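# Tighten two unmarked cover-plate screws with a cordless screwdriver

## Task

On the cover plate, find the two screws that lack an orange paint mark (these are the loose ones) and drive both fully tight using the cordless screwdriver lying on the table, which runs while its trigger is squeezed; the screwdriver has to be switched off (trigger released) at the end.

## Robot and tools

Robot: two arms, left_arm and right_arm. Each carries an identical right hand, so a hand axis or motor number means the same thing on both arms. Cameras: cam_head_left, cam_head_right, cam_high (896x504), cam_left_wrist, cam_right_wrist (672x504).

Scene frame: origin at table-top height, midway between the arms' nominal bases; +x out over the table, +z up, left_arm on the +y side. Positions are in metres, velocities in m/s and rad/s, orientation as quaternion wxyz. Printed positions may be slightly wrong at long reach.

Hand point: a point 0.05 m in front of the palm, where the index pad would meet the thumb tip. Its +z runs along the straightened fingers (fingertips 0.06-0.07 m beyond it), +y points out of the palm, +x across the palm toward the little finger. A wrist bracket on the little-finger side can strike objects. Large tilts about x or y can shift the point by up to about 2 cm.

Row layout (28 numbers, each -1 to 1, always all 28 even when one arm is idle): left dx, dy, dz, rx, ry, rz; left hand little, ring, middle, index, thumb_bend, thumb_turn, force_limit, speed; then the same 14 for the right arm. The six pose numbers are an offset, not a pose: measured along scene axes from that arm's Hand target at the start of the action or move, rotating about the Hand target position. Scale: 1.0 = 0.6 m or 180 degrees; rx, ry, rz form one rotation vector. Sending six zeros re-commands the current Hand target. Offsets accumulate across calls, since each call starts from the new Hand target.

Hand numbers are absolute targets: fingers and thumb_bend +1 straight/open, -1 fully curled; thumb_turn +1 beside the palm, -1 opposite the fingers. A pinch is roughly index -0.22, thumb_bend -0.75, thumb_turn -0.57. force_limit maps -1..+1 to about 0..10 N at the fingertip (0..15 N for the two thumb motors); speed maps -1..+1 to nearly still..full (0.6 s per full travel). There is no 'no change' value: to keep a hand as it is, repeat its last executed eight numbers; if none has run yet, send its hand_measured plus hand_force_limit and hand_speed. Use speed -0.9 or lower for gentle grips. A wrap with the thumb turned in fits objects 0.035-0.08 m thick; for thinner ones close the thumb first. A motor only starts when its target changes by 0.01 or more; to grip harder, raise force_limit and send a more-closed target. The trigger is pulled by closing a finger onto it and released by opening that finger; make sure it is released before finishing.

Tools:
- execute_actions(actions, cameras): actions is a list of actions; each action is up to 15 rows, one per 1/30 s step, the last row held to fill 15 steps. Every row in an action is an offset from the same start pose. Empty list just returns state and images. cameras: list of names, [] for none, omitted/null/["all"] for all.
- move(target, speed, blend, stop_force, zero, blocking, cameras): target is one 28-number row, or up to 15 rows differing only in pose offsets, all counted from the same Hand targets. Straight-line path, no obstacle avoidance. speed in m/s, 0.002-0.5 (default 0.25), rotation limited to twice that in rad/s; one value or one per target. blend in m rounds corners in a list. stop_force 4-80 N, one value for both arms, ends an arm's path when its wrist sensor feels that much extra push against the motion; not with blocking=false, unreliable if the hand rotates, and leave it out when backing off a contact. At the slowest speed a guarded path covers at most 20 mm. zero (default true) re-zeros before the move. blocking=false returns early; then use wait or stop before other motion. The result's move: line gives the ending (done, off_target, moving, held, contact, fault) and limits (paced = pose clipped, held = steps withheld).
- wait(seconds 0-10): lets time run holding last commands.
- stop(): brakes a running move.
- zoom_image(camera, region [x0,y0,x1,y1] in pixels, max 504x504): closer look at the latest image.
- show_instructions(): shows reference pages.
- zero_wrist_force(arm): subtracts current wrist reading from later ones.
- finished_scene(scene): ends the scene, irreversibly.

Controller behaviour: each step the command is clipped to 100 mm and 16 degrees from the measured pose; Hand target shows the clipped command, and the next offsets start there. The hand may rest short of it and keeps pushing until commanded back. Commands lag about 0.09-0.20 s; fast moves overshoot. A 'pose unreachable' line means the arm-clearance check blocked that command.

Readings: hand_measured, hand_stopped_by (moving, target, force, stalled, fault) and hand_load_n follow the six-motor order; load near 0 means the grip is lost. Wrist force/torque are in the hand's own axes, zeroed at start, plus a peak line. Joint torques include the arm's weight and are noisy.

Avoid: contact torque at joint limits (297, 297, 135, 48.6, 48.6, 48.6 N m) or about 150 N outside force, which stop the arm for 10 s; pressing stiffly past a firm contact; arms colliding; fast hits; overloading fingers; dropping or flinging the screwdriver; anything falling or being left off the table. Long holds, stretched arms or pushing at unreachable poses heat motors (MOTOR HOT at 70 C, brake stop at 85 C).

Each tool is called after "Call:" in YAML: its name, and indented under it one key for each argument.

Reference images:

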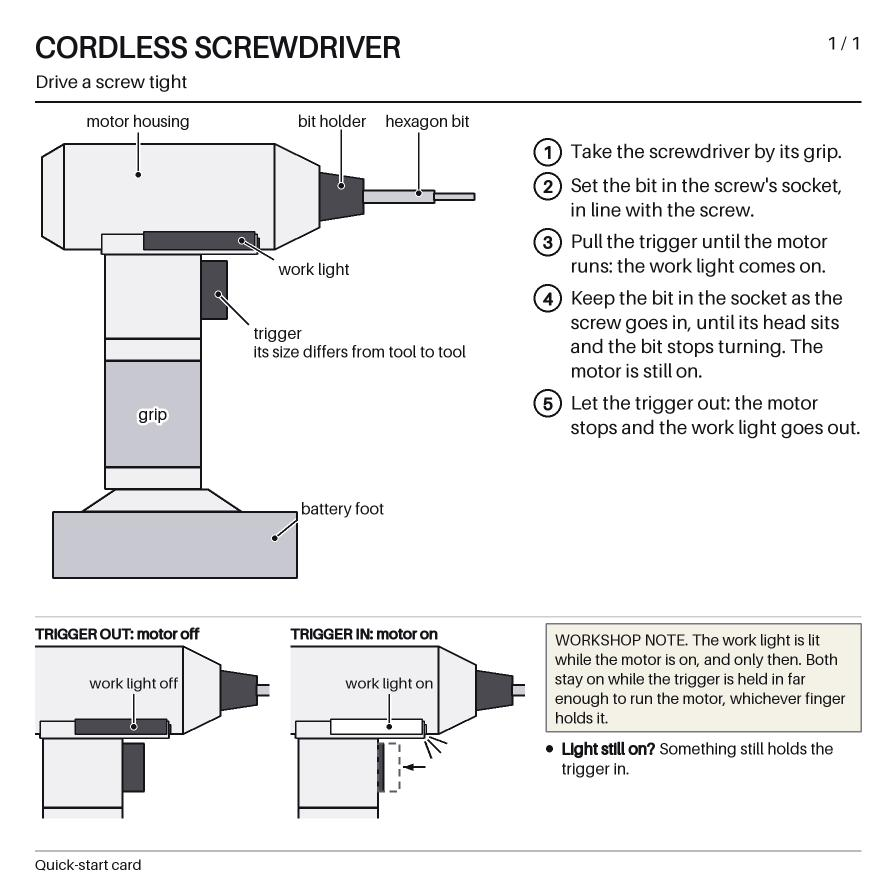

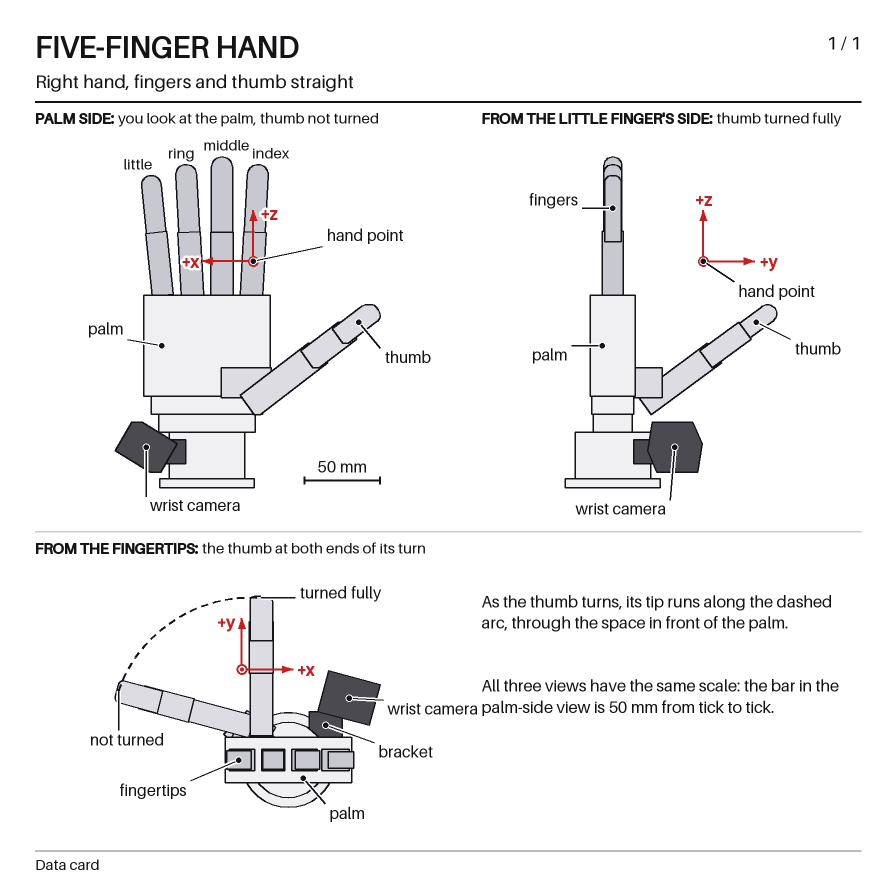

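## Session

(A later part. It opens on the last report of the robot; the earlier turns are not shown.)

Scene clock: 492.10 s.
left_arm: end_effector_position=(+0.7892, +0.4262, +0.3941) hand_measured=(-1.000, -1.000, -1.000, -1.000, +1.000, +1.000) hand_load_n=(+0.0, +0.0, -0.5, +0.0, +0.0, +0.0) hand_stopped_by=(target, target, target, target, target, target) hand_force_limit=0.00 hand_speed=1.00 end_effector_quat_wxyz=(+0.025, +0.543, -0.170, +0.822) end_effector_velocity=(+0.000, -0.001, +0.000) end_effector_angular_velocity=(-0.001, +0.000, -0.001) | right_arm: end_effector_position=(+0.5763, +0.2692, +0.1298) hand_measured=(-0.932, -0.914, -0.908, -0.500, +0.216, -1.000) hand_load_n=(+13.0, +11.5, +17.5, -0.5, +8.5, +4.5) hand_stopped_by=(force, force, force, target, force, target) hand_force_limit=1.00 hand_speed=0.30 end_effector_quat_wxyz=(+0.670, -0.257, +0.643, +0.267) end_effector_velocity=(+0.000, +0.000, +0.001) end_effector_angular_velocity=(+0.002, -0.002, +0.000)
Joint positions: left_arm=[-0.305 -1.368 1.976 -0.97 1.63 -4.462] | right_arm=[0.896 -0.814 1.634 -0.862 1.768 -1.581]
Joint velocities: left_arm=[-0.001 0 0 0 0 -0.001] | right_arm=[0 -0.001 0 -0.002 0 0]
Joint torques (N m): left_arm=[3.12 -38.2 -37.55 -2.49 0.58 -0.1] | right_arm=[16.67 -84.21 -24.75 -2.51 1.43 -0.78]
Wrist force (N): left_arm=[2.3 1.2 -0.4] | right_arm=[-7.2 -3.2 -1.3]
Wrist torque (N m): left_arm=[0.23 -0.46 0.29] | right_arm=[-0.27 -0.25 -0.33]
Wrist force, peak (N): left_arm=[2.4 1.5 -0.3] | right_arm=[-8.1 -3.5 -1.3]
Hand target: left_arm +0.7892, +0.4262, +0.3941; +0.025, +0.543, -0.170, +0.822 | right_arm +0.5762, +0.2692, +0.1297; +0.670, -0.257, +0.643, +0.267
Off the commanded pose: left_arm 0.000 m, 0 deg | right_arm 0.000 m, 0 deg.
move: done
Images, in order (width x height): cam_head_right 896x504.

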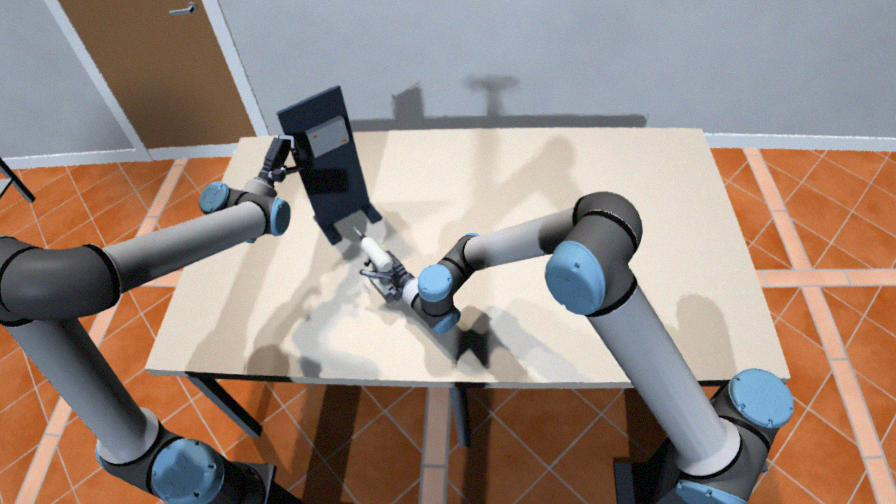

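Call:
move:
  target: [0,0,0,0,0,0,-1,-1,-1,-1,1,1,0,1,0,0,0,0,0,0,-0.7,-0.7,-0.7,-0.4,0.5,-1,1.0,-0.7]
  cameras: ["cam_right_wrist"]

Call:
move:
  target: [0,0,0,0,0,0,-1,-1,-1,-1,1,1,0,1,0,0,0,0,0,0,0.0,0.0,0.0,0.0,0.9,-1,1.0,-0.2]
  cameras: ["cam_right_wrist","cam_head_right"]

Scene clock: 493.43 s.
left_arm: end_effector_position=(+0.7892, +0.4262, +0.3941) hand_measured=(-1.000, -1.000, -1.000, -1.000, +1.000, +1.000) hand_load_n=(+0.0, +0.0, +0.0, +0.0, +0.0, +0.0) hand_stopped_by=(target, target, target, target, target, target) hand_force_limit=0.00 hand_speed=1.00 end_effector_quat_wxyz=(+0.025, +0.543, -0.170, +0.822) end_effector_velocity=(+0.000, +0.000, +0.000) end_effector_angular_velocity=(+0.000, +0.000, +0.000) | right_arm: end_effector_position=(+0.5762, +0.2692, +0.1297) hand_measured=(-0.700, -0.700, -0.700, -0.400, +0.500, -1.000) hand_load_n=(+0.0, +0.0, +0.0, +0.0, +0.0, +0.0) hand_stopped_by=(target, target, target, target, target, target) hand_force_limit=1.00 hand_speed=-0.70 end_effector_quat_wxyz=(+0.670, -0.257, +0.643, +0.267) end_effector_velocity=(+0.000, +0.000, -0.001) end_effector_angular_velocity=(+0.000, +0.000, +0.000)
Joint positions: left_arm=[-0.305 -1.368 1.976 -0.97 1.63 -4.462] | right_arm=[0.896 -0.814 1.634 -0.862 1.768 -1.581]
Joint velocities: left_arm=[0 0 0 0 0 0] | right_arm=[0 0.001 0 -0.001 0 0]
Joint torques (N m): left_arm=[1.85 -41.25 -36.17 -2.72 0.63 0.03] | right_arm=[9.04 -88.03 -36.17 -4.64 -0.26 -2.26]
Wrist force (N): left_arm=[2.3 1.2 -0.2] | right_arm=[-1.3 -3.2 -3.9]
Wrist torque (N m): left_arm=[0.21 -0.46 0.29] | right_arm=[-0.27 0.45 -0.28]
Wrist force, peak (N): left_arm=[2.4 1.4 -0.3] | right_arm=[-6.4 -2.9 -4.3]
Hand target: left_arm +0.7892, +0.4262, +0.3941; +0.025, +0.543, -0.170, +0.822 | right_arm +0.5762, +0.2692, +0.1297; +0.670, -0.257, +0.643, +0.267
Off the commanded pose: left_arm 0.000 m, 0 deg | right_arm 0.000 m, 0 deg.
move: done
Images, in order (width x height): cam_right_wrist 672x504.

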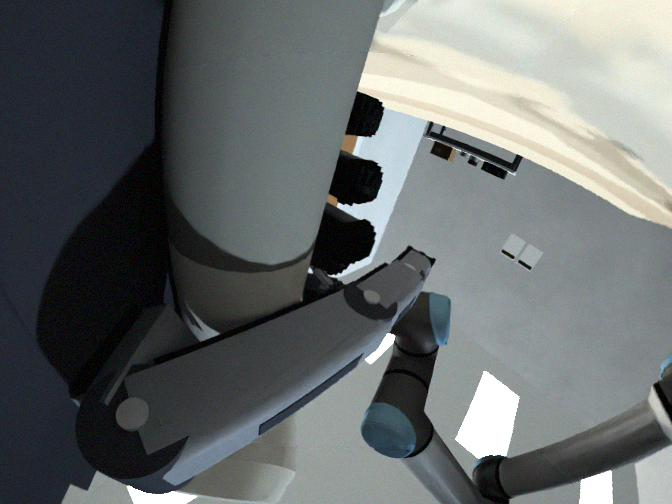

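Scene clock: 494.23 s.
left_arm: end_effector_position=(+0.7892, +0.4262, +0.3941) hand_measured=(-1.000, -1.000, -1.000, -1.000, +1.000, +1.000) hand_load_n=(+0.0, +0.0, +0.0, +0.0, +0.0, +0.0) hand_stopped_by=(target, target, target, target, target, target) hand_force_limit=0.00 hand_speed=1.00 end_effector_quat_wxyz=(+0.025, +0.543, -0.170, +0.822) end_effector_velocity=(+0.000, +0.000, +0.000) end_effector_angular_velocity=(+0.000, +0.000, +0.000) | right_arm: end_effector_position=(+0.5762, +0.2692, +0.1297) hand_measured=(+0.000, +0.000, +0.000, +0.000, +0.900, -1.000) hand_load_n=(-0.5, +0.0, +0.0, +0.0, +0.0, +0.0) hand_stopped_by=(target, target, target, target, target, target) hand_force_limit=1.00 hand_speed=-0.20 end_effector_quat_wxyz=(+0.670, -0.257, +0.643, +0.267) end_effector_velocity=(+0.000, +0.000, +0.002) end_effector_angular_velocity=(+0.002, -0.001, +0.000)
Joint positions: left_arm=[-0.305 -1.368 1.976 -0.97 1.63 -4.462] | right_arm=[0.896 -0.814 1.634 -0.862 1.768 -1.581]
Joint velocities: left_arm=[0 0 0 -0.001 0 0] | right_arm=[0 -0.001 0 0 0 0]
Joint torques (N m): left_arm=[-0.08 -34.7 -37.35 -2.49 0.57 0.34] | right_arm=[4.54 -89.33 -34.73 -4.46 -0.4 -2.11]
Wrist force (N): left_arm=[2.2 1.0 -0.3] | right_arm=[-1.3 -3.3 -4.0]
Wrist torque (N m): left_arm=[0.19 -0.45 0.28] | right_arm=[-0.28 0.46 -0.28]
Wrist force, peak (N): left_arm=[2.6 1.6 -0.1] | right_arm=[-1.6 -3.5 -4.4]
Hand target: left_arm +0.7892, +0.4262, +0.3941; +0.025, +0.543, -0.170, +0.822 | right_arm +0.5762, +0.2692, +0.1297; +0.670, -0.257, +0.643, +0.267
Off the commanded pose: left_arm 0.000 m, 0 deg | right_arm 0.000 m, 0 deg.
move: done
Images, in order (width x height): cam_head_right 896x504, cam_right_wrist 672x504.

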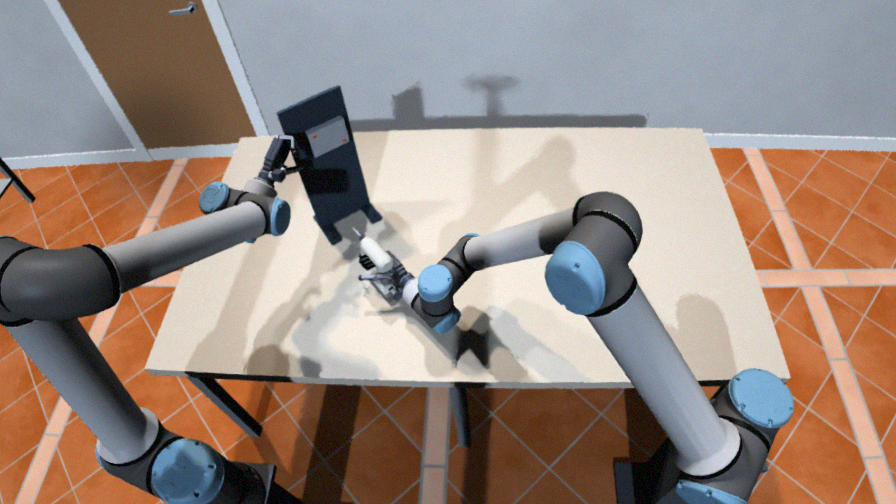

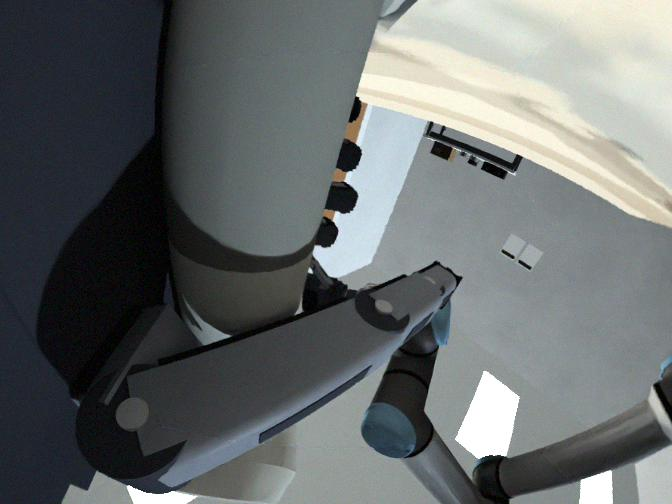

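Call:
move:
  target: [0,0,0,0,0,0,-1,-1,-1,-1,1,1,0,1,0,0,0,0,0,0,0.98,0.98,0.98,0.98,0.98,-1,1.0,0.2]
  cameras: ["cam_right_wrist","cam_head_right"]

Call:
zoom_image:
  camera: "cam_head_right"
  region: [330, 210, 440, 310]

Scene clock: 495.17 s.
left_arm: end_effector_position=(+0.7892, +0.4262, +0.3941) hand_measured=(-1.000, -1.000, -1.000, -1.000, +1.000, +1.000) hand_load_n=(+0.0, +0.0, +0.0, +0.0, +0.0, +0.0) hand_stopped_by=(target, target, target, target, target, target) hand_force_limit=0.00 hand_speed=1.00 end_effector_quat_wxyz=(+0.025, +0.543, -0.170, +0.822) end_effector_velocity=(+0.000, +0.000, +0.001) end_effector_angular_velocity=(-0.001, +0.000, -0.001) | right_arm: end_effector_position=(+0.5762, +0.2692, +0.1297) hand_measured=(+0.980, +0.980, +0.980, +0.980, +0.980, -1.000) hand_load_n=(+0.5, +0.0, +0.0, +0.0, +0.0, +0.0) hand_stopped_by=(target, target, target, target, target, target) hand_force_limit=1.00 hand_speed=0.20 end_effector_quat_wxyz=(+0.670, -0.257, +0.643, +0.267) end_effector_velocity=(+0.000, +0.000, +0.001) end_effector_angular_velocity=(+0.001, +0.000, +0.000)
Joint positions: left_arm=[-0.305 -1.368 1.976 -0.97 1.63 -4.462] | right_arm=[0.896 -0.814 1.634 -0.862 1.768 -1.581]
Joint velocities: left_arm=[0 -0.001 0 0 0 -0.001] | right_arm=[0 0 0 0 0 0]
Joint torques (N m): left_arm=[3.99 -35.01 -36.86 -2.46 0.26 0.48] | right_arm=[0.01 -91.86 -33.05 -3.99 -0.45 -2.15]
Wrist force (N): left_arm=[1.9 1.2 -0.3] | right_arm=[-2.1 -2.8 -3.8]
Wrist torque (N m): left_arm=[0.22 -0.40 0.27] | right_arm=[-0.28 0.59 -0.32]
Wrist force, peak (N): left_arm=[2.6 1.2 -0.3] | right_arm=[-1.4 -3.6 -4.3]
Hand target: left_arm +0.7892, +0.4262, +0.3941; +0.025, +0.543, -0.170, +0.822 | right_arm +0.5762, +0.2692, +0.1297; +0.670, -0.257, +0.643, +0.267
Off the commanded pose: left_arm 0.000 m, 0 deg | right_arm 0.000 m, 0 deg.
move: done
Images, in order (width x height): cam_head_right 896x504, cam_right_wrist 672x504.

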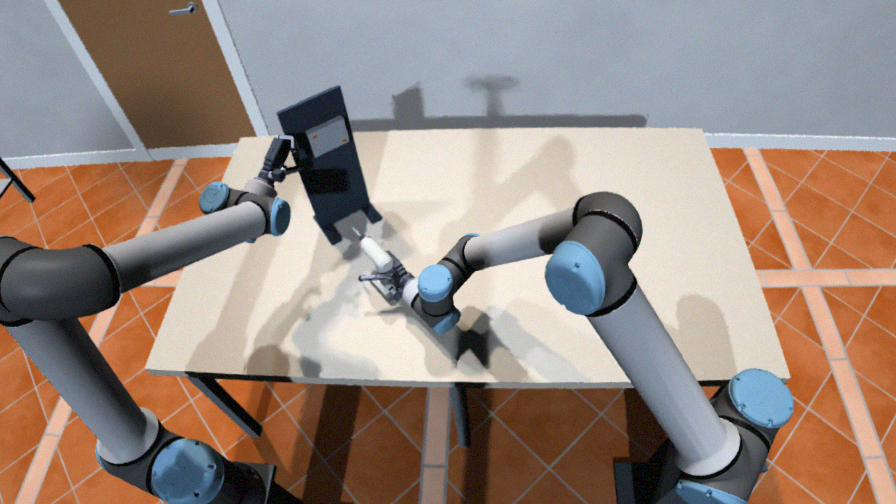

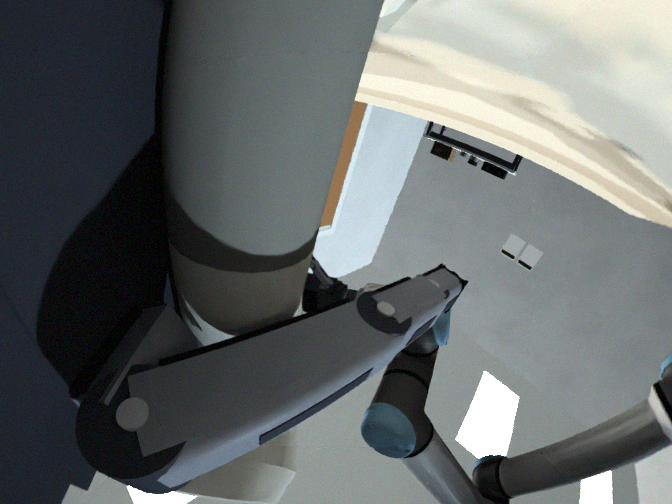

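Scaled by 4.582.

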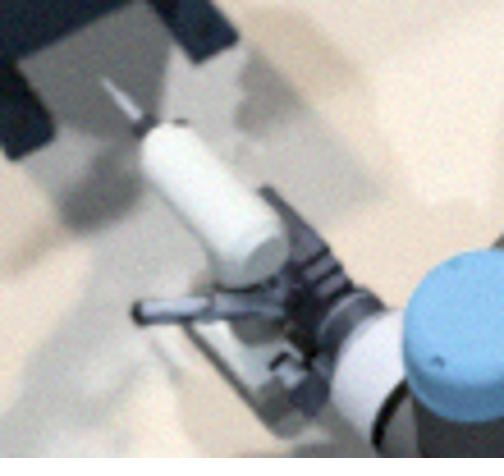

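Call:
move:
  target: [0,0,0,0,0,0,-1,-1,-1,-1,1,1,0,1,0.115,-0.164,0,0,0,0,0.98,0.98,0.98,0.98,0.98,-1,1.0,0.2]
  speed: 0.06
  stop_force: 5
  cameras: ["cam_right_wrist","cam_head_right"]

Call:
zoom_image:
  camera: "cam_head_right"
  region: [330, 210, 440, 310]

Scene clock: 498.50 s.
left_arm: end_effector_position=(+0.7892, +0.4262, +0.3941) hand_measured=(-1.000, -1.000, -1.000, -1.000, +1.000, +1.000) hand_load_n=(+0.0, +0.0, +0.0, +0.0, +0.0, +0.0) hand_stopped_by=(target, target, target, target, target, target) hand_force_limit=0.00 hand_speed=1.00 end_effector_quat_wxyz=(+0.025, +0.543, -0.170, +0.822) end_effector_velocity=(+0.000, +0.000, +0.000) end_effector_angular_velocity=(+0.000, +0.000, +0.000) | right_arm: end_effector_position=(+0.6452, +0.1709, +0.1297) hand_measured=(+0.980, +0.980, +0.980, +0.980, +0.980, -1.000) hand_load_n=(+0.0, +0.0, +0.0, +0.0, +0.0, +0.0) hand_stopped_by=(target, target, target, target, target, target) hand_force_limit=1.00 hand_speed=0.20 end_effector_quat_wxyz=(+0.670, -0.257, +0.643, +0.267) end_effector_velocity=(+0.000, +0.000, +0.001) end_effector_angular_velocity=(+0.001, -0.001, +0.000)
Joint positions: left_arm=[-0.305 -1.368 1.976 -0.97 1.63 -4.462] | right_arm=[0.749 -0.876 1.765 -0.929 1.621 -1.575]
Joint velocities: left_arm=[0 0 0 0 0 0] | right_arm=[0 -0.001 0 0 0 0]
Joint torques (N m): left_arm=[3.88 -38.3 -37.5 -2.73 0.46 -0.48] | right_arm=[14.37 -77.87 -32.96 -0.61 2.13 -0.6]
Wrist force (N): left_arm=[2.2 1.5 -0.9] | right_arm=[-1.9 -2.1 -3.9]
Wrist torque (N m): left_arm=[0.29 -0.44 0.29] | right_arm=[-0.27 0.54 -0.30]
Wrist force, peak (N): left_arm=[2.7 1.3 -0.5] | right_arm=[-1.8 -2.9 -4.5]
Hand target: left_arm +0.7892, +0.4262, +0.3941; +0.025, +0.543, -0.170, +0.822 | right_arm +0.6452, +0.1709, +0.1297; +0.670, -0.257, +0.643, +0.267
Off the commanded pose: left_arm 0.000 m, 0 deg | right_arm 0.000 m, 0 deg.
move: done
Images, in order (width x height): cam_head_right 896x504, cam_right_wrist 672x504.

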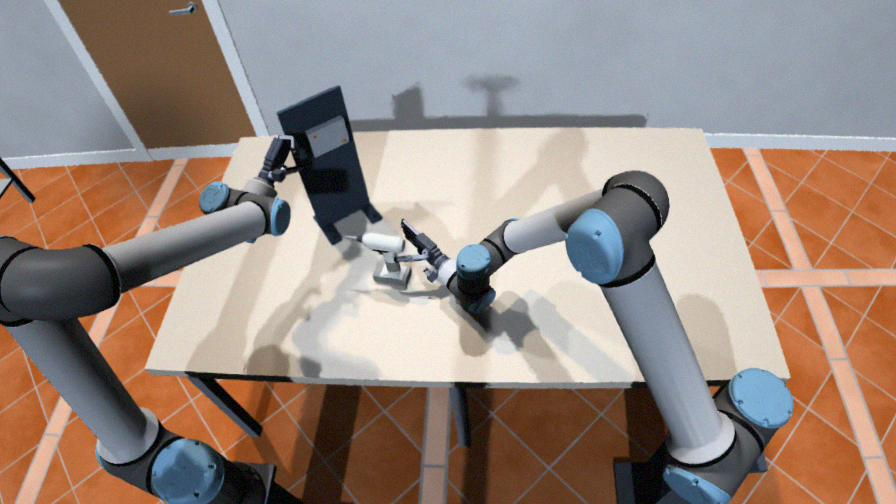

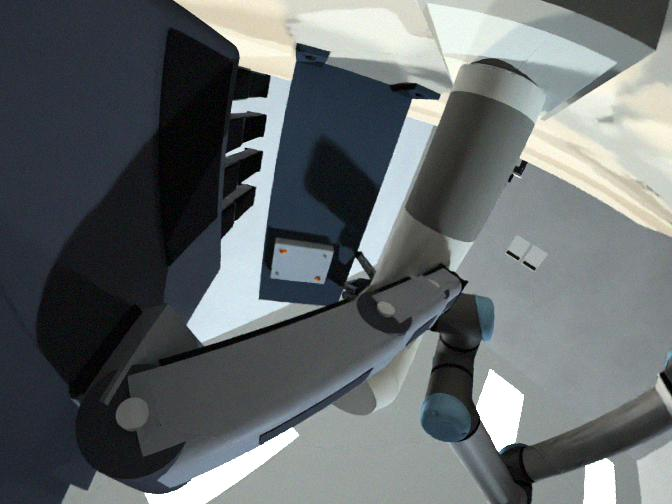

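Scaled by 4.582.

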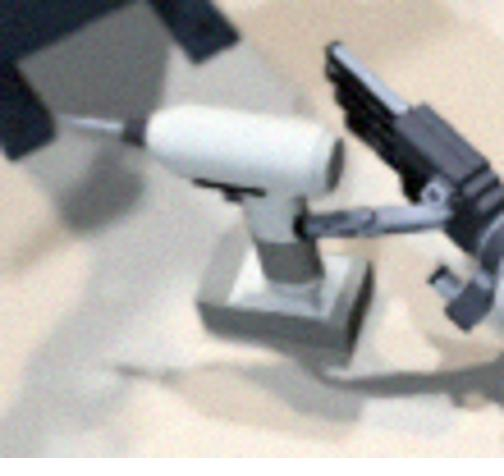

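Call:
zoom_image:
  camera: "cam_right_wrist"
  region: [255, 220, 355, 300]

Call:
move:
  target: [0,0,0,0,0,0,-1,-1,-1,-1,1,1,0,1,0.02,-0.19,0,0,0,0,0.98,0.98,0.98,0.98,0.98,-1,1.0,0.2]
  speed: 0.06
  stop_force: 5
  cameras: ["cam_right_wrist","cam_head_right","cam_head_left"]

Call:
zoom_image:
  camera: "cam_head_right"
  region: [330, 210, 440, 310]

Call:
zoom_image:
  camera: "cam_right_wrist"
  region: [255, 200, 405, 310]

Scaled by 5.040 from the camera's 672x504 image, which has a finer 960x720 frame.

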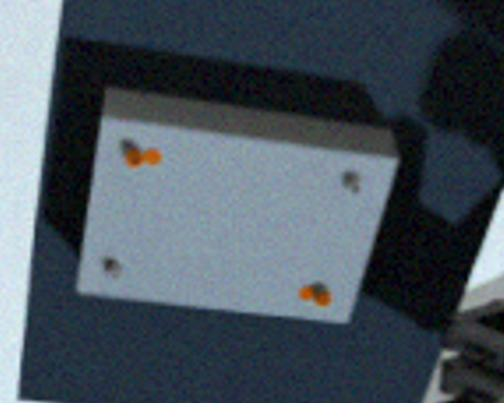

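Scene clock: 501.77 s.
left_arm: end_effector_position=(+0.7892, +0.4262, +0.3941) hand_measured=(-1.000, -1.000, -1.000, -1.000, +1.000, +1.000) hand_load_n=(+0.0, +0.0, +0.0, +0.0, +0.0, +0.0) hand_stopped_by=(target, target, target, target, target, target) hand_force_limit=0.00 hand_speed=1.00 end_effector_quat_wxyz=(+0.025, +0.543, -0.170, +0.822) end_effector_velocity=(+0.000, +0.000, +0.000) end_effector_angular_velocity=(-0.001, +0.000, +0.000) | right_arm: end_effector_position=(+0.6572, +0.0569, +0.1296) hand_measured=(+0.980, +0.980, +0.980, +0.980, +0.980, -1.000) hand_load_n=(+0.0, +0.0, +0.0, +0.0, +0.0, +0.0) hand_stopped_by=(target, target, target, target, target, target) hand_force_limit=1.00 hand_speed=0.20 end_effector_quat_wxyz=(+0.670, -0.257, +0.643, +0.267) end_effector_velocity=(+0.000, +0.000, -0.001) end_effector_angular_velocity=(+0.000, +0.001, +0.000)
Joint positions: left_arm=[-0.305 -1.368 1.976 -0.97 1.63 -4.462] | right_arm=[0.62 -0.968 1.957 -1.03 1.492 -1.569]
Joint velocities: left_arm=[0 0 0 0 0 0] | right_arm=[0 0.001 0 0 0 0]
Joint torques (N m): left_arm=[1.86 -43.23 -35.74 -2.8 1.03 0.34] | right_arm=[15.2 -68.08 -29.72 -0.65 2.27 -0.57]
Wrist force (N): left_arm=[2.3 1.3 -0.4] | right_arm=[-1.4 -1.9 -3.6]
Wrist torque (N m): left_arm=[0.23 -0.47 0.30] | right_arm=[-0.27 0.46 -0.27]
Wrist force, peak (N): left_arm=[2.5 1.4 -0.6] | right_arm=[-1.5 -2.9 -4.2]
Hand target: left_arm +0.7892, +0.4262, +0.3941; +0.025, +0.543, -0.170, +0.822 | right_arm +0.6572, +0.0569, +0.1296; +0.670, -0.257, +0.643, +0.267
Off the commanded pose: left_arm 0.000 m, 0 deg | right_arm 0.000 m, 0 deg.
move: done
Images, in order (width x height): cam_head_left 896x504, cam_head_right 896x504, cam_right_wrist 672x504.

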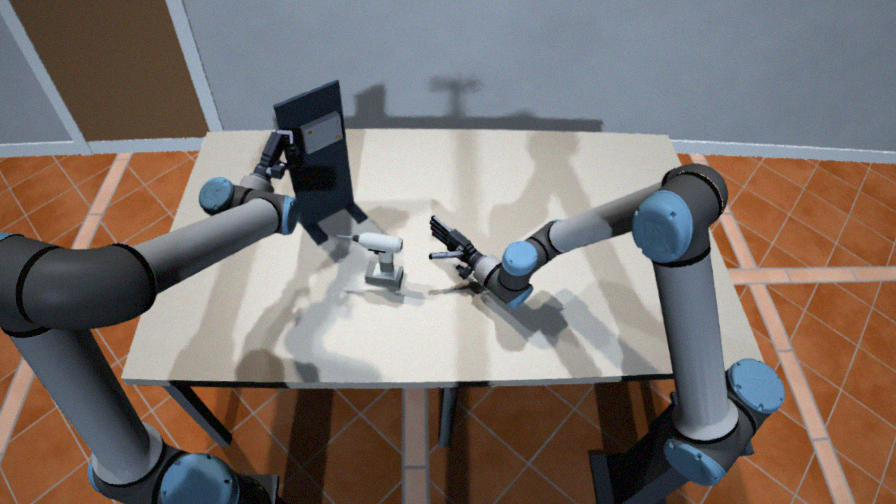

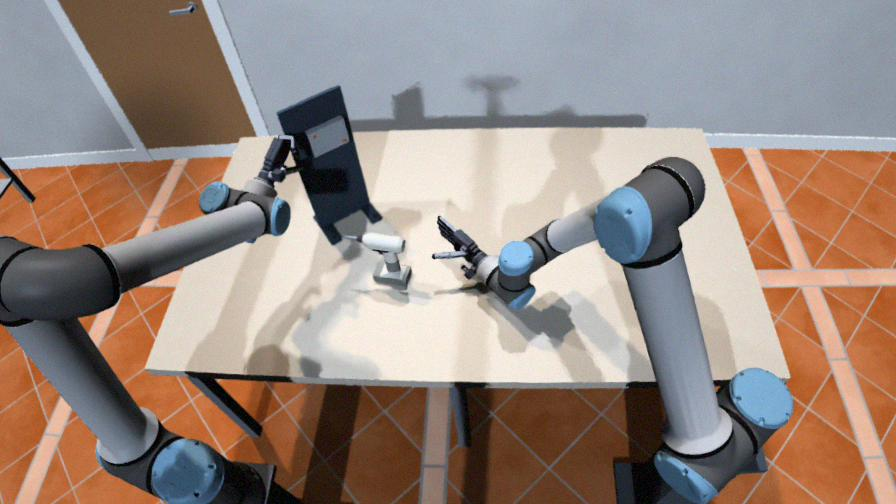

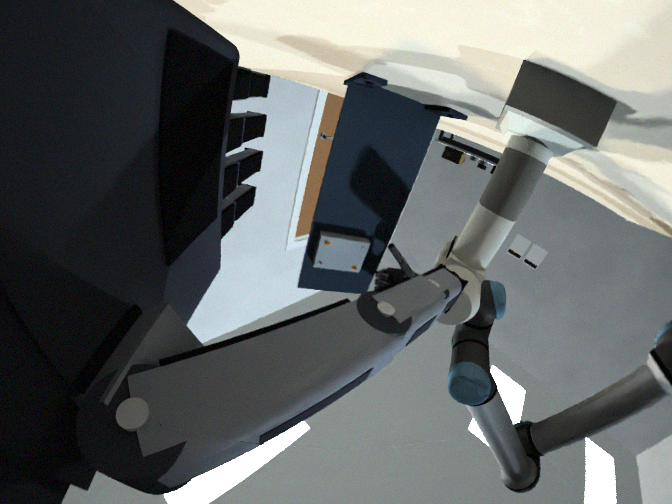

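Scaled by 4.582.

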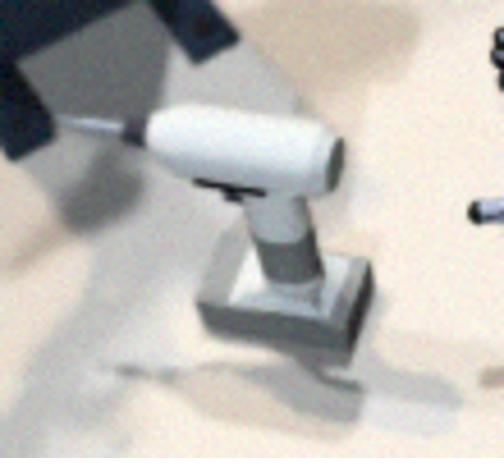

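Scaled by 3.360 from the camera's 672x504 image, which has a finer 960x720 frame.

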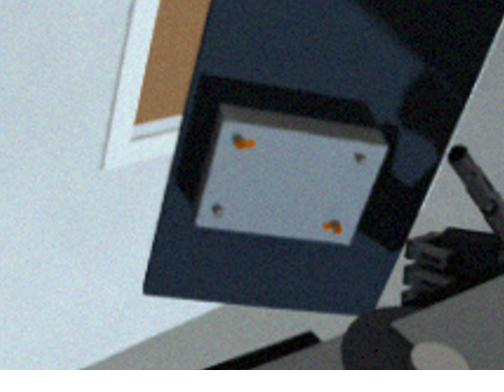

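Call:
finished_scene:
  scene: 1

The scene is finished: the task was done.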